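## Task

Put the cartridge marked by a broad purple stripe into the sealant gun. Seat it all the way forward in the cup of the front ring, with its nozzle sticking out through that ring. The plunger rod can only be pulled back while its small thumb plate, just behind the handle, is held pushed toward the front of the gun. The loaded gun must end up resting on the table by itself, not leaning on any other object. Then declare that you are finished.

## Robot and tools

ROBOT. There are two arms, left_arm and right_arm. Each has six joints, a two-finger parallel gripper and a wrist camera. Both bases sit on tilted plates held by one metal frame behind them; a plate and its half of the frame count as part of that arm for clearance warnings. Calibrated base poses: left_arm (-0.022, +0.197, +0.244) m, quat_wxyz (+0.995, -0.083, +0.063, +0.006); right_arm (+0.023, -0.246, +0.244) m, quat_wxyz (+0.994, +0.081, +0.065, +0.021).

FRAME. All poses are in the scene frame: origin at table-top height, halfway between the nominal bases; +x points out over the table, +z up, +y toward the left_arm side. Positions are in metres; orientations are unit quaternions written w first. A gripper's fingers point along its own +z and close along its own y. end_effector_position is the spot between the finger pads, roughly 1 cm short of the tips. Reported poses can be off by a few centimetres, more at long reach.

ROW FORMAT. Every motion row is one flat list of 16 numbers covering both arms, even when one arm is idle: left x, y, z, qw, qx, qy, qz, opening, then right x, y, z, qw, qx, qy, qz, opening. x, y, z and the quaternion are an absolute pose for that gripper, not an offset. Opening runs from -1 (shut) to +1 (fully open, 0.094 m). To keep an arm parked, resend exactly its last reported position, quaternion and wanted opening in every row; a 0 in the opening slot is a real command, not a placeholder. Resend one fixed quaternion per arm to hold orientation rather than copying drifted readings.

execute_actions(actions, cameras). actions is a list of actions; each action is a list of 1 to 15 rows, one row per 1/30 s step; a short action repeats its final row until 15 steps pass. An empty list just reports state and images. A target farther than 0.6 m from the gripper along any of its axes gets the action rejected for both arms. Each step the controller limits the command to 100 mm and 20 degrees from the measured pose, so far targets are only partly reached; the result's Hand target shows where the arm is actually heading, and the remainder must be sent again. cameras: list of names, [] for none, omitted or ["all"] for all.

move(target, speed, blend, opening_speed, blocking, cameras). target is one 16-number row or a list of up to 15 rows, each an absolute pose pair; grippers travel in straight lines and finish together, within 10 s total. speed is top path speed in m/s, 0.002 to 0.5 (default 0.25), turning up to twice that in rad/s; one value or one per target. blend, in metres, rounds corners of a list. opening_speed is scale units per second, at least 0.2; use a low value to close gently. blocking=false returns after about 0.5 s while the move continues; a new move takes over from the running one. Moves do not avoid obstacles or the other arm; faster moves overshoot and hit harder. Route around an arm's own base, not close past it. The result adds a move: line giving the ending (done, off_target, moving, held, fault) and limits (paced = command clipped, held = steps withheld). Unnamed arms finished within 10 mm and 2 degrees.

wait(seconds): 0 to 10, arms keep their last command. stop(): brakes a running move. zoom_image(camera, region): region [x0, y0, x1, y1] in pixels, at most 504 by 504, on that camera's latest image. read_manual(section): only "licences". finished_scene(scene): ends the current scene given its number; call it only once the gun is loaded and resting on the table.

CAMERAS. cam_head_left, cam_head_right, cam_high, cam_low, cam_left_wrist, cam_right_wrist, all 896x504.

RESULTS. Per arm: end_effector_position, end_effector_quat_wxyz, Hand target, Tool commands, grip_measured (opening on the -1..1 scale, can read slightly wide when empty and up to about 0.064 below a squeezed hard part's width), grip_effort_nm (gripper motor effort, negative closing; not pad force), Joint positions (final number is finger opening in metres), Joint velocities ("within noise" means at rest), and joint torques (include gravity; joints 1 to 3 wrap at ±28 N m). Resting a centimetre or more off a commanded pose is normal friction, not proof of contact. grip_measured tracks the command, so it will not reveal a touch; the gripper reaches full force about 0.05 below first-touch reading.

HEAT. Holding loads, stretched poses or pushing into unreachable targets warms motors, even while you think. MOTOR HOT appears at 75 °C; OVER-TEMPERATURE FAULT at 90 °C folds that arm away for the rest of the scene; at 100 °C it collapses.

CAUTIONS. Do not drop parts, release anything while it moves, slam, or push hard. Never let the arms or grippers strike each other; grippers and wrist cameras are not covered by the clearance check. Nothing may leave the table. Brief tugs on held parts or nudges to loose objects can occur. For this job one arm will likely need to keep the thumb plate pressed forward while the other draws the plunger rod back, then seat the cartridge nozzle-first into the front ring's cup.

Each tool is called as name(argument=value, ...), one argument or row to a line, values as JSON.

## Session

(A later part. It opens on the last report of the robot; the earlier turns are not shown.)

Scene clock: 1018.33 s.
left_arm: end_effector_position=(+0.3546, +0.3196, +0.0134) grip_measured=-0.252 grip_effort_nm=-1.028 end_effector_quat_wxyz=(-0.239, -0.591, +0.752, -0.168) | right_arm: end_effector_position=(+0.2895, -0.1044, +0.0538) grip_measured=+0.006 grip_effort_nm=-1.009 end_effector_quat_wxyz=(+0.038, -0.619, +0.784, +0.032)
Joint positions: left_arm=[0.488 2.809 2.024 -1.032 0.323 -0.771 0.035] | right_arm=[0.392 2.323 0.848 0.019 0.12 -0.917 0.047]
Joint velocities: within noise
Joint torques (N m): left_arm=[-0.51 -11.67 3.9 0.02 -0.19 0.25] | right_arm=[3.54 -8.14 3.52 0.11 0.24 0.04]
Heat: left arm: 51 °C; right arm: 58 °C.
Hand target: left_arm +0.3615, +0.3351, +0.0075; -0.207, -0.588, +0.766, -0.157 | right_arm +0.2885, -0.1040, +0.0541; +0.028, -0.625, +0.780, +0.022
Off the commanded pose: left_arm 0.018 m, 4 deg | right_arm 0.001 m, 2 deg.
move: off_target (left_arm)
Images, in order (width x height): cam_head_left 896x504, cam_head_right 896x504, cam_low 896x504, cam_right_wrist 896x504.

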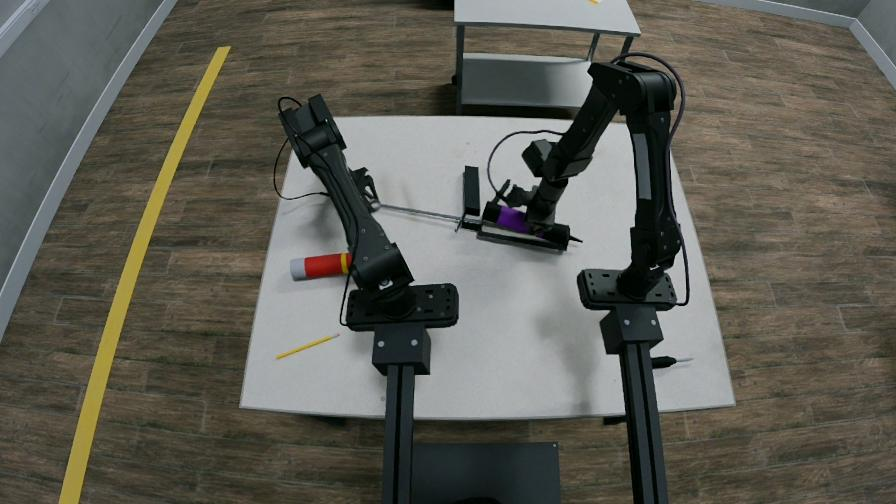

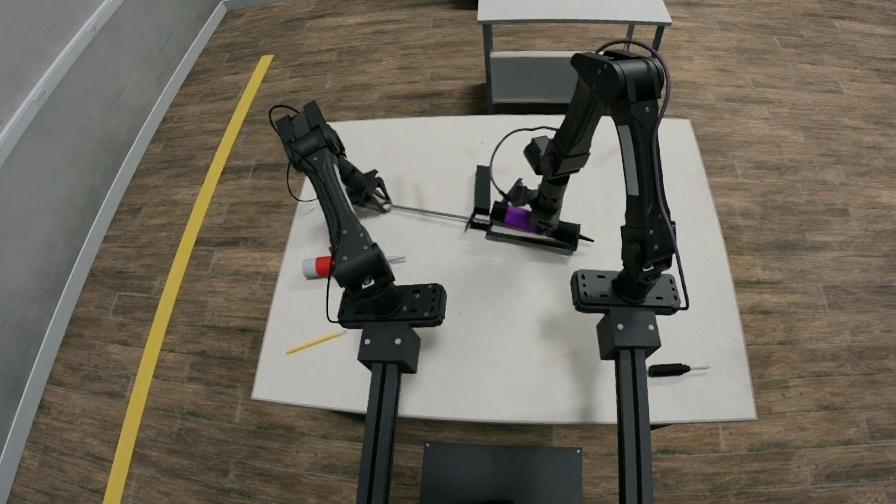

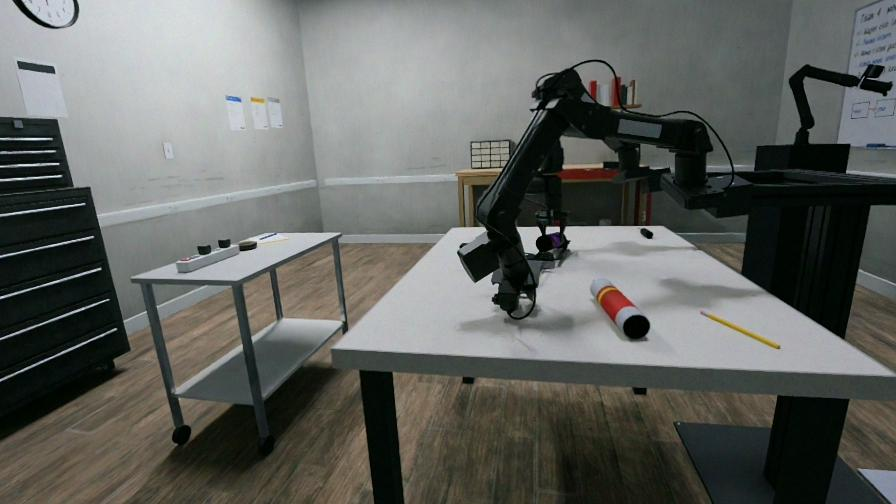

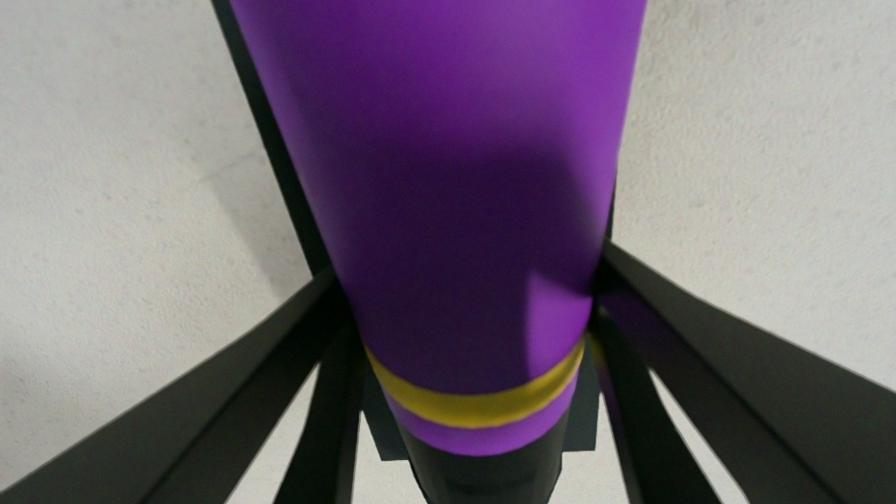

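move(
  target=[0.3615,0.335,0.0065,0.2053,0.588,-0.7663,0.1575,-0.4,0.2845,-0.1040,0.0475,-0.0272,0.6248,-0.7799,-0.0218,-0.08],
  speed=0.04,
  cameras=["cam_head_right","cam_right_wrist","cam_head_left"],
)

zoom_image(
  camera="cam_head_right",
  region=[470, 190, 590, 262],
)

zoom_image(
  camera="cam_head_left",
  region=[450, 190, 510, 240],
)

Scene clock: 1022.40 s.
left_arm: end_effector_position=(+0.3546, +0.3196, +0.0134) grip_measured=-0.252 grip_effort_nm=-1.033 end_effector_quat_wxyz=(-0.239, -0.591, +0.752, -0.168) | right_arm: end_effector_position=(+0.2884, -0.1051, +0.0500) grip_measured=+0.006 grip_effort_nm=-1.009 end_effector_quat_wxyz=(+0.036, -0.617, +0.785, +0.030)
Joint positions: left_arm=[0.488 2.809 2.024 -1.032 0.323 -0.771 0.035] | right_arm=[0.392 2.338 0.848 0.032 0.126 -0.913 0.047]
Joint velocities: within noise
Joint torques (N m): left_arm=[-0.4 -11.71 3.93 0.01 -0.19 0.2] | right_arm=[3.66 -7.43 2.63 0.26 0.16 0.02]
Heat: left arm: 51 °C; right arm: 57 °C.
Hand target: left_arm +0.3615, +0.3351, +0.0075; -0.207, -0.588, +0.766, -0.157 | right_arm +0.2844, -0.1042, +0.0475; +0.027, -0.625, +0.780, +0.022
Off the commanded pose: left_arm 0.018 m, 4 deg | right_arm 0.005 m, 2 deg.
move: off_target (left_arm)
Images, in order (width x height): cam_head_left 896x504, cam_head_right 896x504, cam_right_wrist 896x504.

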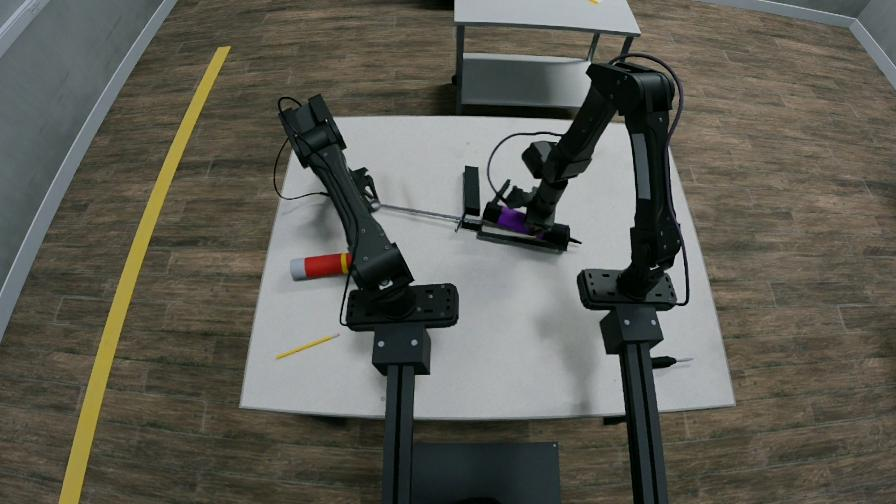

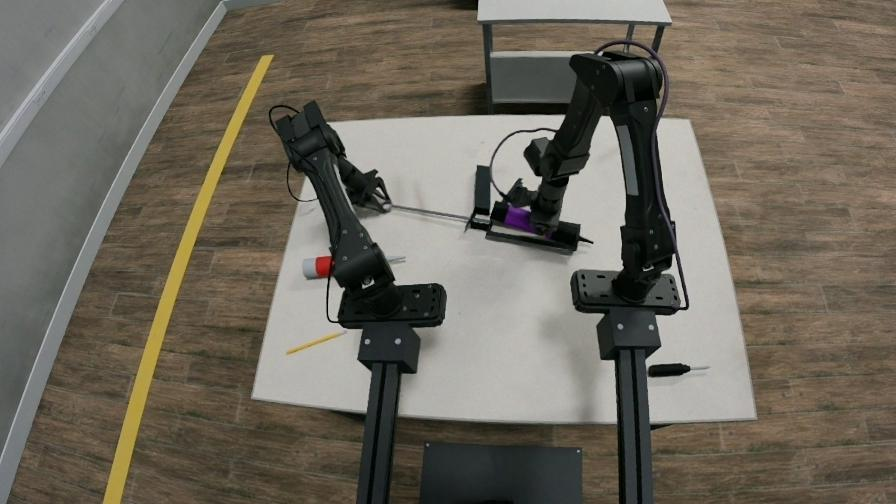

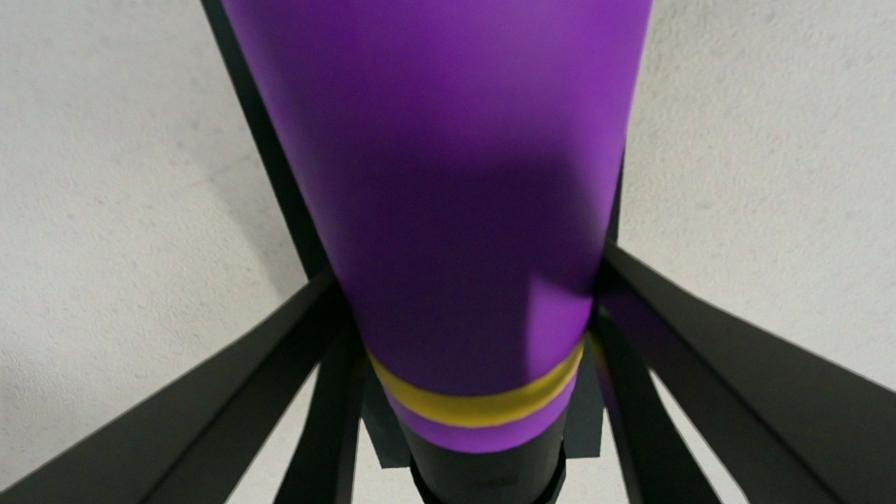

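Scaled by 4.200 from the camera's 896x504 image, which has a finer 1280x720 frame.

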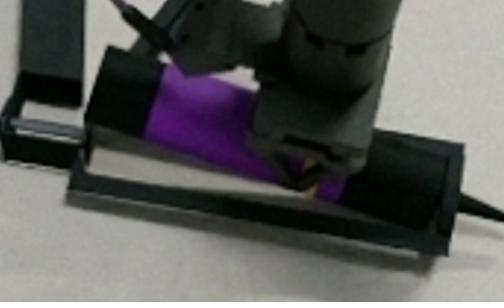

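Scaled by 8.400 from the camera's 896x504 image, which has a finer 1280x720 frame.

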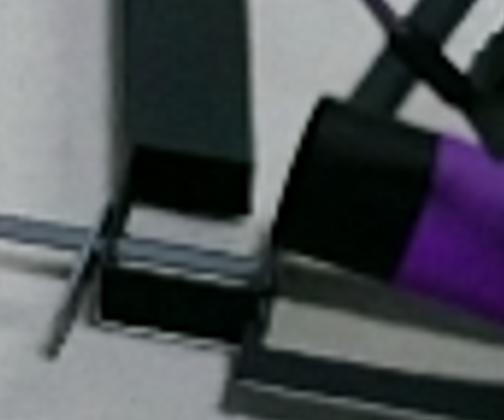

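move(
  target=[0.3615,0.335,0.0065,0.2053,0.588,-0.7663,0.1575,-0.4,0.2795,-0.1040,0.0465,-0.0272,0.6248,-0.7799,-0.0218,-0.08],
  speed=0.04,
  cameras=["cam_head_right","cam_right_wrist","cam_head_left"],
)

zoom_image(
  camera="cam_head_right",
  region=[470, 190, 590, 262],
)

zoom_image(
  camera="cam_head_left",
  region=[450, 190, 510, 240],
)

Scene clock: 1029.47 s.
left_arm: end_effector_position=(+0.3546, +0.3196, +0.0134) grip_measured=-0.252 grip_effort_nm=-1.023 end_effector_quat_wxyz=(-0.239, -0.591, +0.752, -0.168) | right_arm: end_effector_position=(+0.2881, -0.1046, +0.0500) grip_measured=+0.006 grip_effort_nm=-1.009 end_effector_quat_wxyz=(+0.038, -0.617, +0.786, +0.026)
Joint positions: left_arm=[0.488 2.809 2.024 -1.032 0.323 -0.771 0.035] | right_arm=[0.398 2.338 0.843 0.04 0.132 -0.907 0.047]
Joint velocities: within noise
Joint torques (N m): left_arm=[-0.43 -11.55 3.85 0.04 -0.17 0.2] | right_arm=[3.67 -7.35 1.52 0.33 0.13 0.07]
Heat: left arm: 51 °C; right arm: 56 °C.
Hand target: left_arm +0.3615, +0.3351, +0.0075; -0.207, -0.588, +0.766, -0.157 | right_arm +0.2794, -0.1043, +0.0466; +0.027, -0.625, +0.780, +0.022
Off the commanded pose: left_arm 0.018 m, 4 deg | right_arm 0.009 m, 2 deg.
move: off_target (left_arm)
Images, in order (width x height): cam_head_left 896x504, cam_head_right 896x504, cam_right_wrist 896x504.

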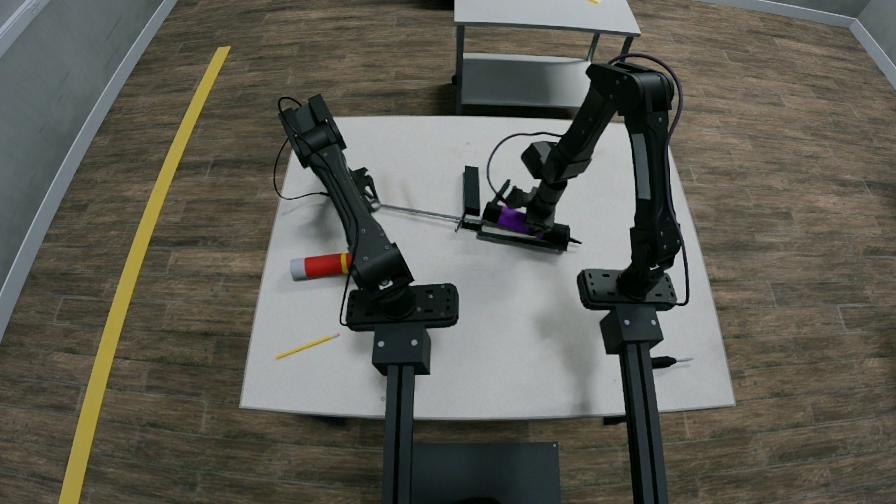

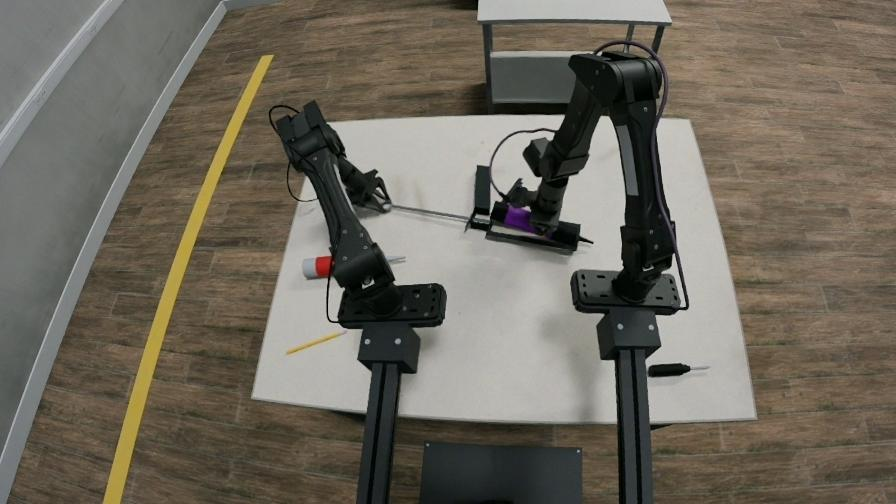

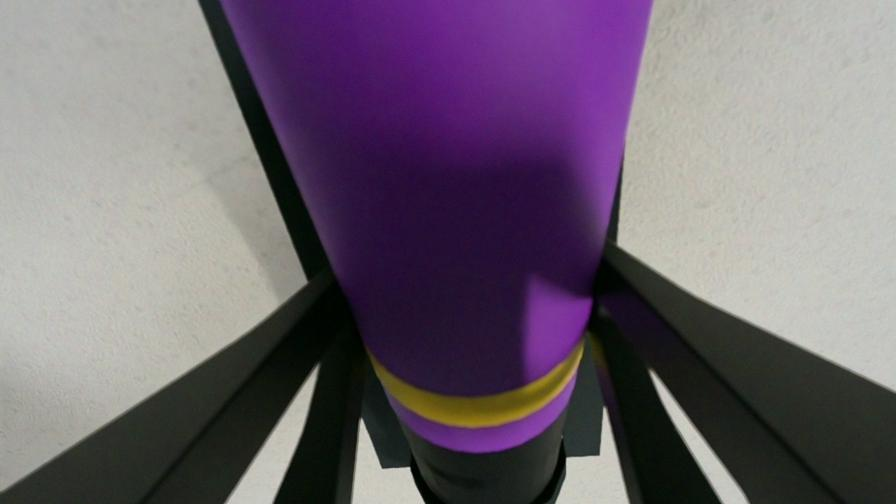

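Scaled by 4.200 from the camera's 896x504 image, which has a finer 1280x720 frame.

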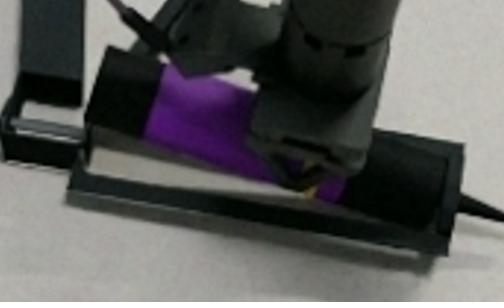

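Scaled by 8.400 from the camera's 896x504 image, which has a finer 1280x720 frame.

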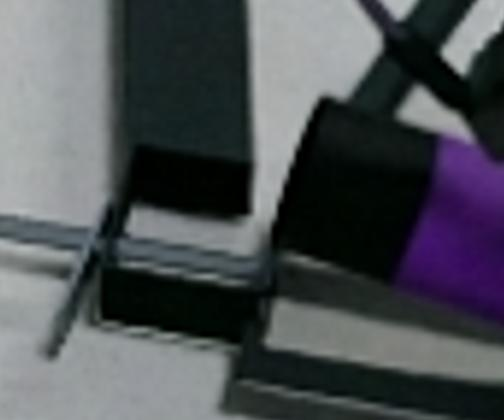

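move(
  target=[0.3615,0.335,0.0065,0.2053,0.588,-0.7663,0.1575,-0.4,0.2750,-0.1050,0.0425,-0.0272,0.6248,-0.7799,-0.0218,-0.08],
  speed=0.04,
  cameras=["cam_head_right","cam_right_wrist","cam_head_left"],
)

zoom_image(
  camera="cam_head_right",
  region=[470, 190, 590, 262],
)

zoom_image(
  camera="cam_head_left",
  region=[450, 190, 510, 240],
)

Scene clock: 1033.07 s.
left_arm: end_effector_position=(+0.3546, +0.3196, +0.0134) grip_measured=-0.252 grip_effort_nm=-1.028 end_effector_quat_wxyz=(-0.239, -0.591, +0.752, -0.168) | right_arm: end_effector_position=(+0.2875, -0.1045, +0.0485) grip_measured=+0.006 grip_effort_nm=-1.004 end_effector_quat_wxyz=(+0.043, -0.616, +0.786, +0.024)
Joint positions: left_arm=[0.488 2.809 2.024 -1.032 0.323 -0.771 0.035] | right_arm=[0.4 2.342 0.831 0.067 0.135 -0.904 0.047]
Joint velocities: within noise
Joint torques (N m): left_arm=[-0.5 -11.75 3.9 0 -0.16 0.2] | right_arm=[3.63 -6.69 1.28 0.41 0.07 0.01]
Heat: left arm: 51 °C; right arm: 56 °C.
Hand target: left_arm +0.3615, +0.3351, +0.0075; -0.207, -0.588, +0.766, -0.157 | right_arm +0.2750, -0.1054, +0.0429; +0.027, -0.625, +0.780, +0.022
Off the commanded pose: left_arm 0.018 m, 4 deg | right_arm 0.014 m, 2 deg.
move: off_target (left_arm, right_arm)
Images, in order (width x height): cam_head_left 896x504, cam_head_right 896x504, cam_right_wrist 896x504.

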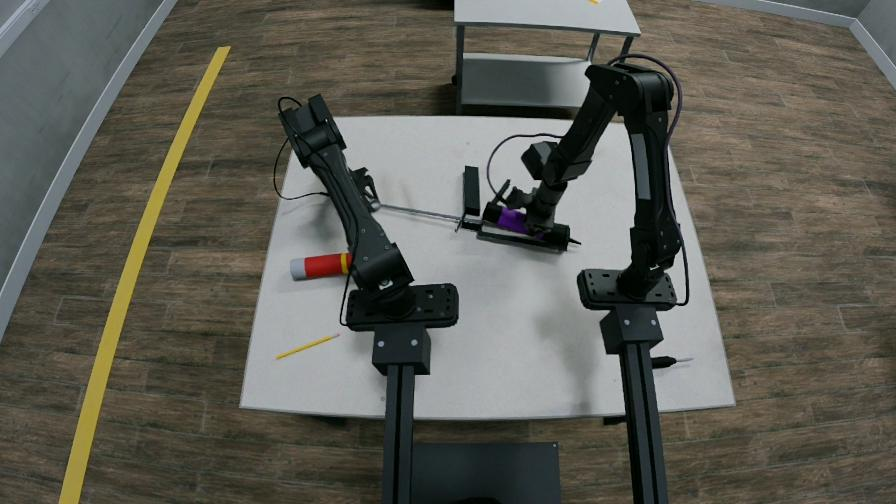

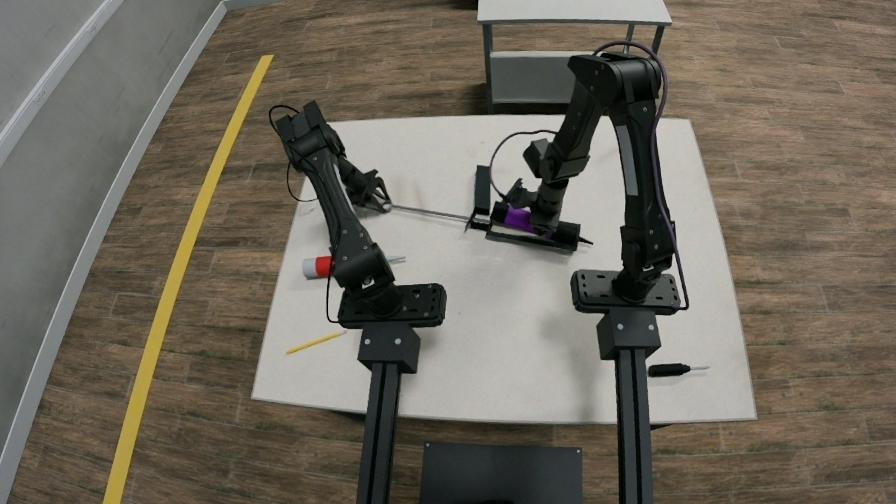

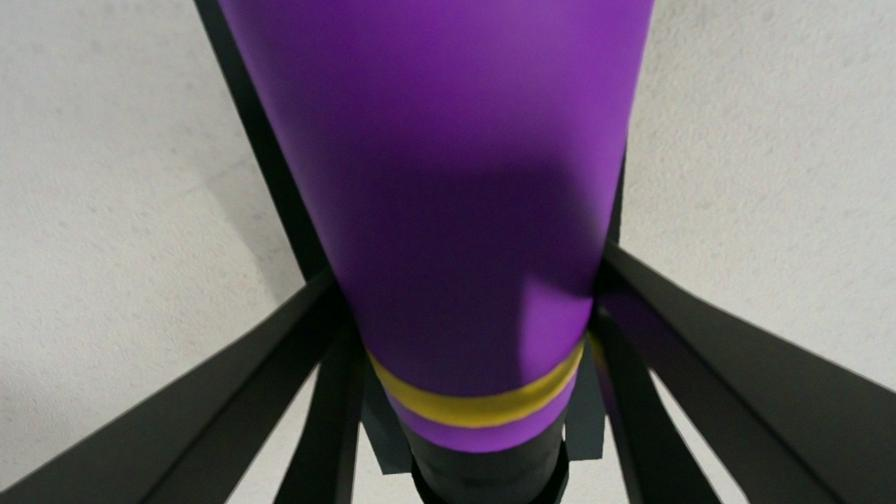

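Scaled by 4.200 from the camera's 896x504 image, which has a finer 1280x720 frame.

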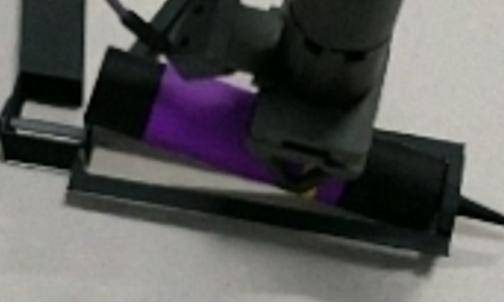

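Scaled by 8.400 from the camera's 896x504 image, which has a finer 1280x720 frame.

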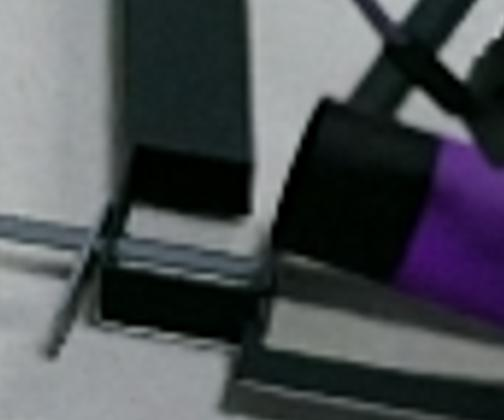

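wait(
  seconds=0.1,
)

zoom_image(
  camera="cam_low",
  region=[525, 215, 585, 265],
)

zoom_image(
  camera="cam_high",
  region=[430, 250, 520, 400],
)

zoom_image(
  camera="cam_right_wrist",
  region=[250, 200, 700, 504],
)

Scene clock: 1037.23 s.
left_arm: end_effector_position=(+0.3546, +0.3196, +0.0134) grip_measured=-0.252 grip_effort_nm=-1.023 end_effector_quat_wxyz=(-0.239, -0.591, +0.752, -0.168) | right_arm: end_effector_position=(+0.2875, -0.1044, +0.0485) grip_measured=+0.006 grip_effort_nm=-1.004 end_effector_quat_wxyz=(+0.043, -0.616, +0.786, +0.023)
Joint positions: left_arm=[0.488 2.809 2.024 -1.032 0.323 -0.771 0.035] | right_arm=[0.4 2.342 0.831 0.067 0.136 -0.904 0.047]
Joint velocities: within noise
Joint torques (N m): left_arm=[-0.43 -11.75 3.96 0 -0.18 0.26] | right_arm=[3.52 -6.67 1.29 0.37 0.11 0.01]
Heat: left arm: 51 °C; right arm: 55 °C.
Hand target: left_arm +0.3615, +0.3351, +0.0075; -0.207, -0.588, +0.766, -0.157 | right_arm +0.2751, -0.1053, +0.0429; +0.027, -0.625, +0.780, +0.022
Tool commands: left_gripper/opening=-0.4 right_gripper/opening=-0.08
Off the commanded pose: left_arm 0.018 m, 4 deg | right_arm 0.014 m, 2 deg.
wait: 0.10 s; at rest from the start

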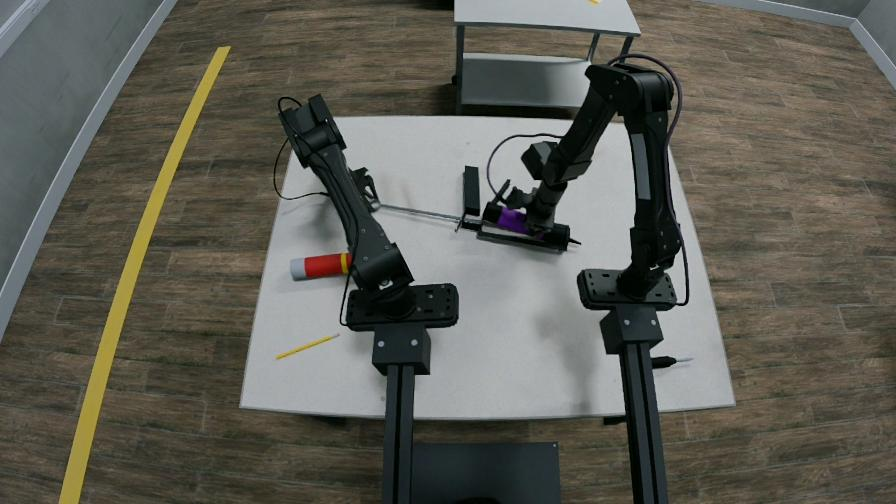

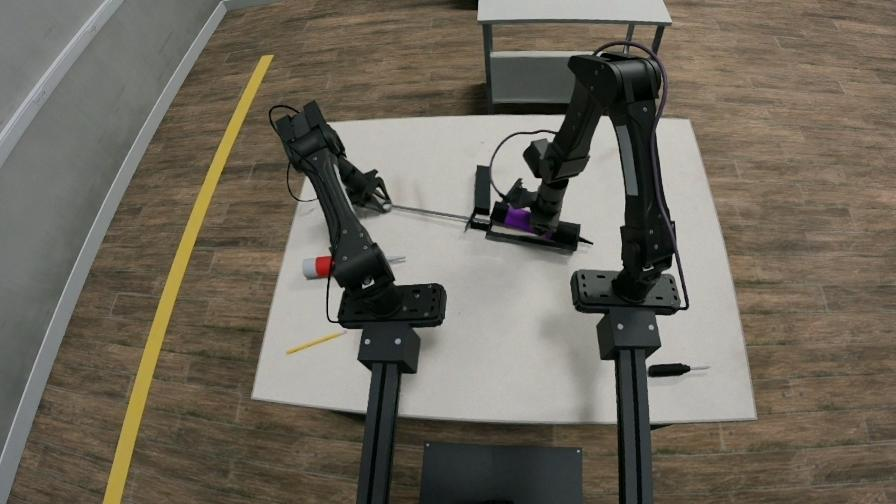

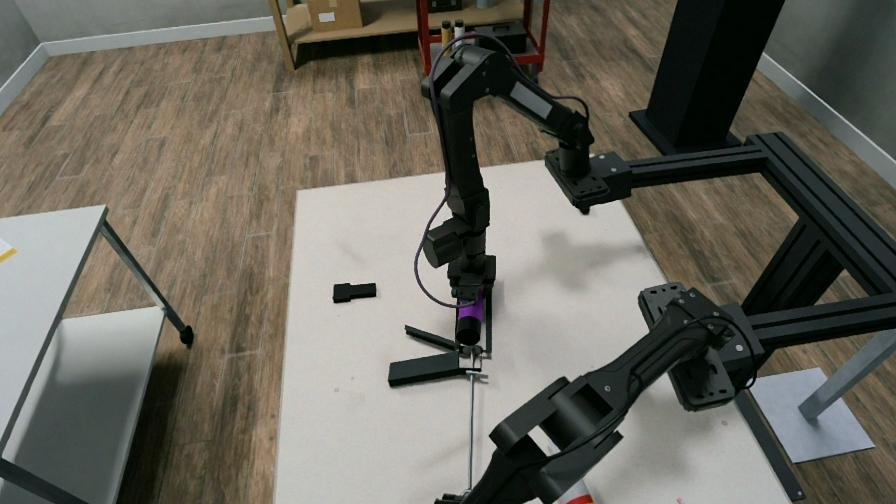

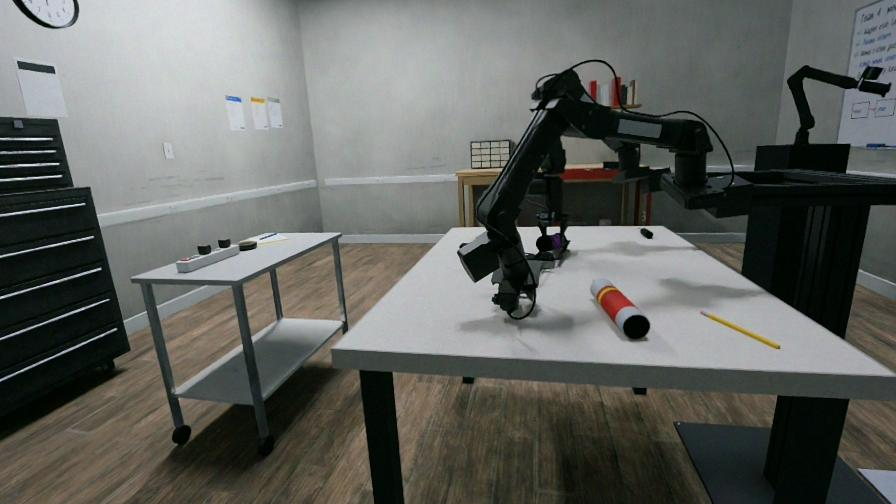

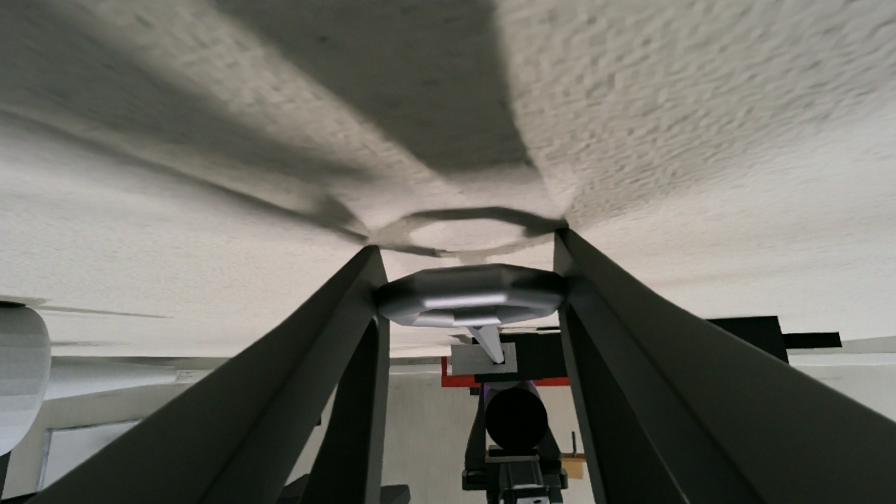

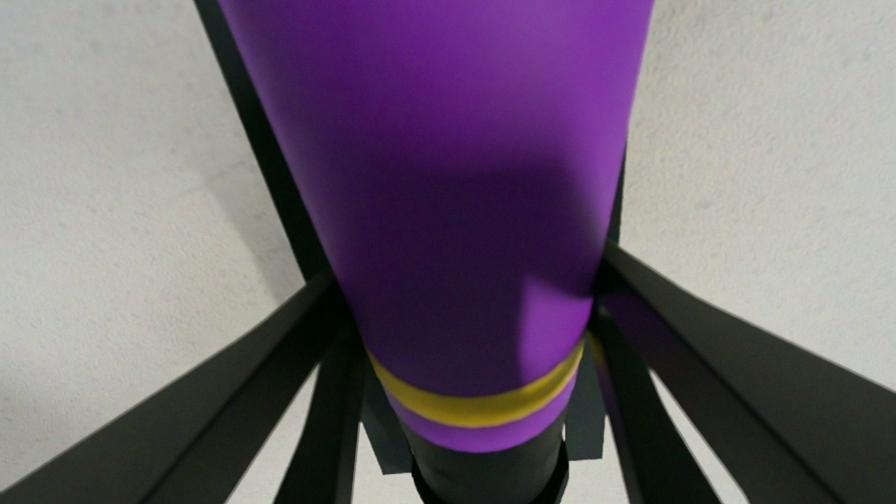

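Scaled by 8.400 from the camera's 896x504 image, which has a finer 1280x720 frame.

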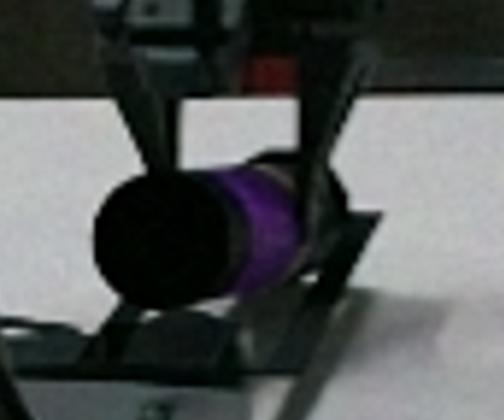

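Scaled by 3.360 from the camera's 896x504 image, which has a finer 1280x720 frame.

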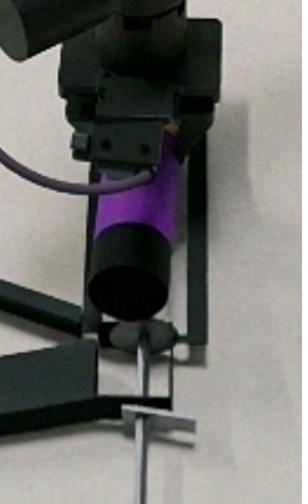

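Scaled by 1.120 from the camera's 896x504 image, which has a finer 1280x720 frame.

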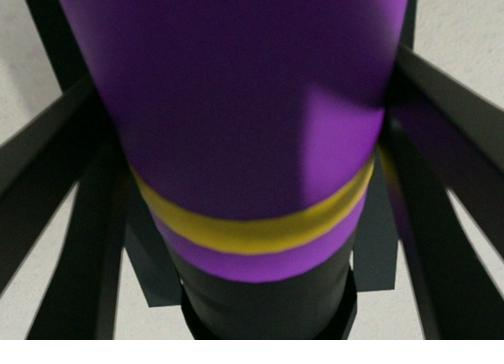

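move(
  target=[0.3615,0.335,0.0065,0.2053,0.588,-0.7663,0.1575,-0.4,0.2750,-0.1040,0.058,-0.0272,0.6248,-0.7799,-0.0218,-0.08],
  speed=0.05,
  cameras=["cam_high","cam_right_wrist"],
)

zoom_image(
  camera="cam_high",
  region=[430, 270, 520, 380],
)

Scene clock: 1044.50 s.
left_arm: end_effector_position=(+0.3546, +0.3196, +0.0134) grip_measured=-0.252 grip_effort_nm=-1.028 end_effector_quat_wxyz=(-0.239, -0.591, +0.752, -0.168) | right_arm: end_effector_position=(+0.2839, -0.1042, +0.0502) grip_measured=+0.006 grip_effort_nm=-1.009 end_effector_quat_wxyz=(+0.041, -0.614, +0.788, +0.021)
Joint positions: left_arm=[0.488 2.809 2.024 -1.032 0.323 -0.771 0.035] | right_arm=[0.411 2.334 0.819 0.068 0.144 -0.888 0.047]
Joint velocities: within noise
Joint torques (N m): left_arm=[-0.38 -11.75 3.88 0.05 -0.14 0.18] | right_arm=[3.84 -11 1.22 -0.12 0.03 -0.04]
Heat: left arm: 51 °C; right arm: 54 °C.
Hand target: left_arm +0.3615, +0.3351, +0.0075; -0.207, -0.588, +0.766, -0.157 | right_arm +0.2751, -0.1042, +0.0574; +0.028, -0.625, +0.780, +0.022
Off the commanded pose: left_arm 0.018 m, 4 deg | right_arm 0.012 m, 2 deg.
move: off_target (left_arm, right_arm)
Images, in order (width x height): cam_high 896x504, cam_right_wrist 896x504.

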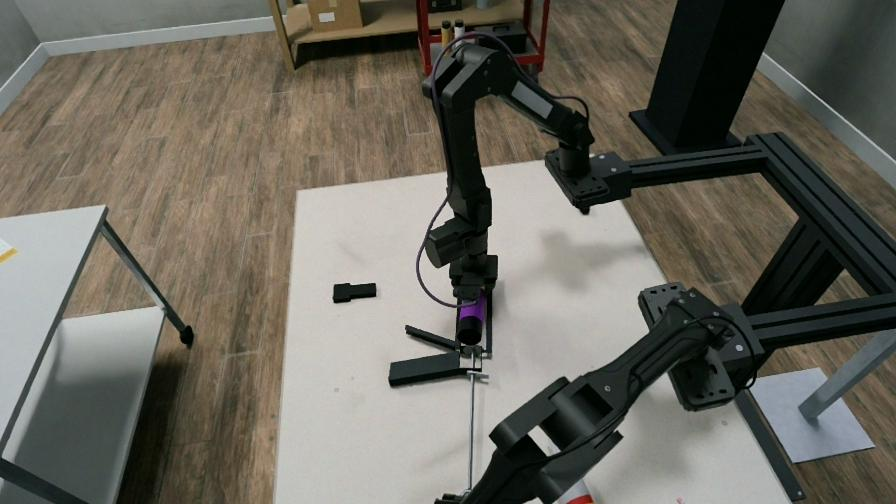

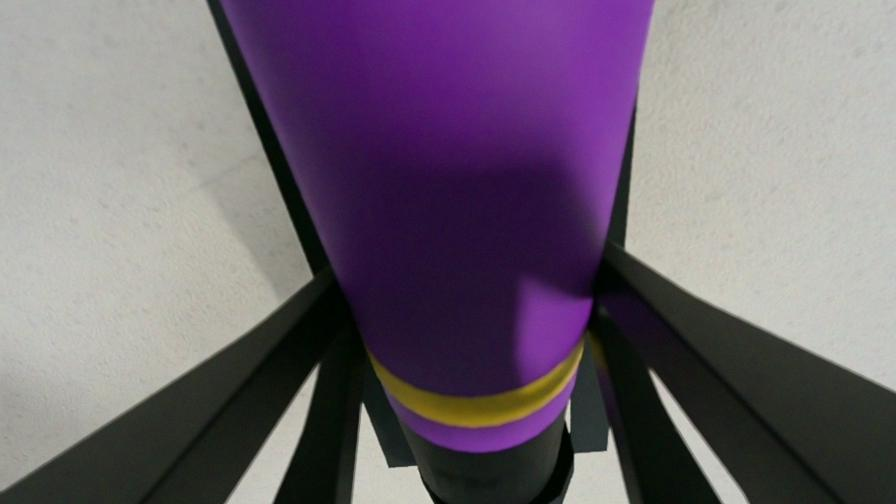

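Scaled by 4.582 from the camera's 896x504 image, which has a finer 1280x720 frame.

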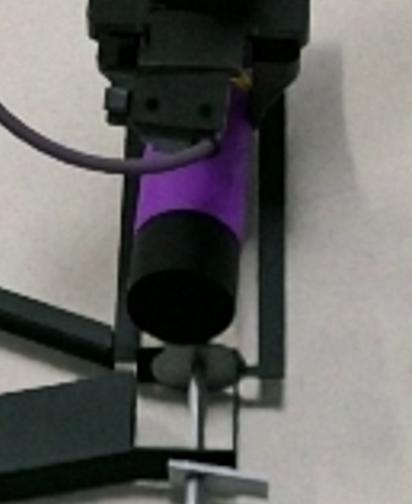

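move(
  target=[0.3615,0.335,0.0065,0.2053,0.588,-0.7663,0.1575,-0.4,0.2700,-0.1040,0.060,-0.0266,0.6457,-0.7627,-0.0225,-0.08],
  speed=0.05,
  cameras=["cam_high","cam_right_wrist"],
)

zoom_image(
  camera="cam_high",
  region=[430, 270, 520, 380],
)

Scene clock: 1050.10 s.
left_arm: end_effector_position=(+0.3546, +0.3196, +0.0134) grip_measured=-0.252 grip_effort_nm=-1.033 end_effector_quat_wxyz=(-0.239, -0.590, +0.753, -0.168) | right_arm: end_effector_position=(+0.2762, -0.1037, +0.0510) grip_measured=+0.006 grip_effort_nm=-1.009 end_effector_quat_wxyz=(+0.036, -0.635, +0.772, +0.021)
Joint positions: left_arm=[0.488 2.809 2.024 -1.032 0.323 -0.768 0.035] | right_arm=[0.424 2.329 0.801 0.068 0.144 -0.926 0.047]
Joint velocities: within noise
Joint torques (N m): left_arm=[-0.51 -11.66 3.75 0.01 -0.19 0.2] | right_arm=[3.37 -11.41 1.16 -0.13 0.01 -0.11]
Heat: left arm: 51 °C; right arm: 55 °C.
Hand target: left_arm +0.3615, +0.3351, +0.0075; -0.207, -0.588, +0.766, -0.157 | right_arm +0.2700, -0.1041, +0.0594; +0.027, -0.646, +0.763, +0.022
Off the commanded pose: left_arm 0.018 m, 4 deg | right_arm 0.011 m, 2 deg.
move: off_target (left_arm, right_arm)
Images, in order (width x height): cam_high 896x504, cam_right_wrist 896x504.

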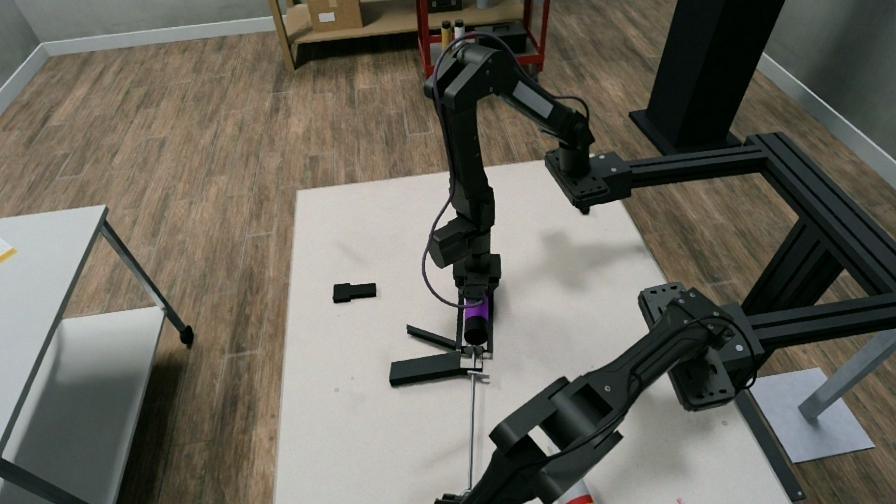

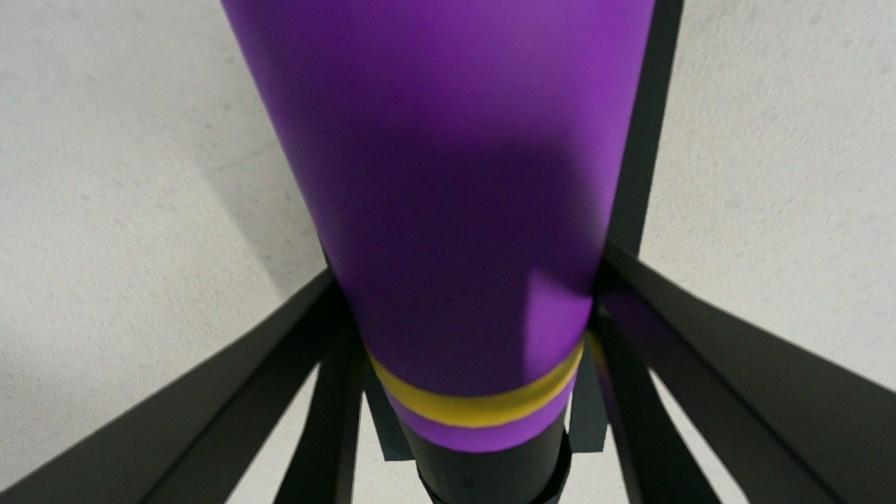

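Scaled by 4.582 from the camera's 896x504 image, which has a finer 1280x720 frame.

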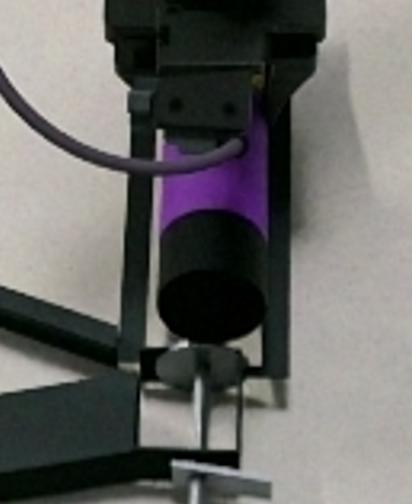

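move(
  target=[0.3615,0.335,0.0065,0.2053,0.588,-0.7663,0.1575,-0.4,0.2770,-0.1040,0.047,-0.0266,0.6457,-0.7627,-0.0225,-0.08],
  speed=0.05,
  cameras=["cam_high","cam_right_wrist"],
)

zoom_image(
  camera="cam_high",
  region=[430, 270, 520, 380],
)

Scene clock: 1055.30 s.
left_arm: end_effector_position=(+0.3545, +0.3197, +0.0133) grip_measured=-0.252 grip_effort_nm=-1.033 end_effector_quat_wxyz=(-0.239, -0.590, +0.753, -0.168) | right_arm: end_effector_position=(+0.2788, -0.1021, +0.0497) grip_measured=+0.006 grip_effort_nm=-1.004 end_effector_quat_wxyz=(+0.036, -0.643, +0.765, +0.021)
Joint positions: left_arm=[0.488 2.809 2.024 -1.032 0.322 -0.768 0.035] | right_arm=[0.424 2.338 0.817 0.061 0.143 -0.947 0.047]
Joint velocities: within noise
Joint torques (N m): left_arm=[-0.57 -11.6 3.99 0.03 -0.16 0.2] | right_arm=[1.66 -7.45 3.23 0.16 0 -0.1]
Heat: left arm: 51 °C; right arm: 55 °C.
Hand target: left_arm +0.3615, +0.3351, +0.0075; -0.207, -0.588, +0.766, -0.157 | right_arm +0.2770, -0.1040, +0.0471; +0.027, -0.646, +0.763, +0.023
Off the commanded pose: left_arm 0.018 m, 4 deg | right_arm 0.004 m, 1 deg.
move: off_target (left_arm)
Images, in order (width x height): cam_high 896x504, cam_right_wrist 896x504.

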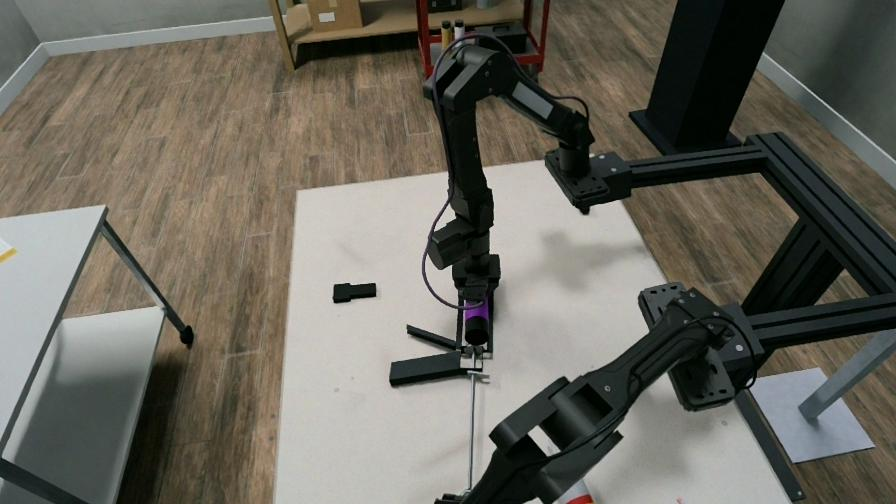

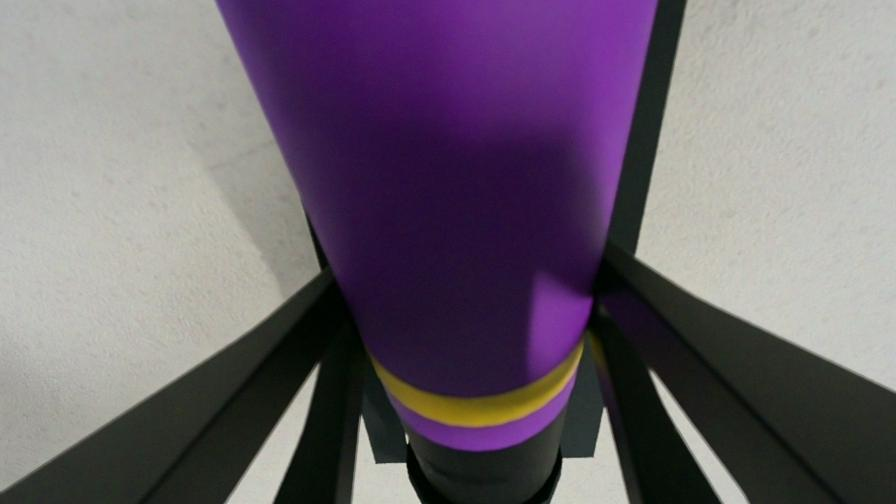

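Scaled by 4.582 from the camera's 896x504 image, which has a finer 1280x720 frame.

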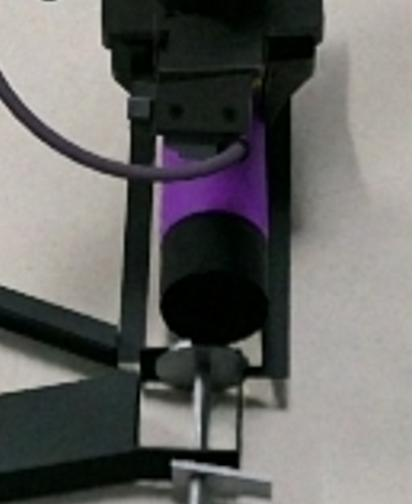

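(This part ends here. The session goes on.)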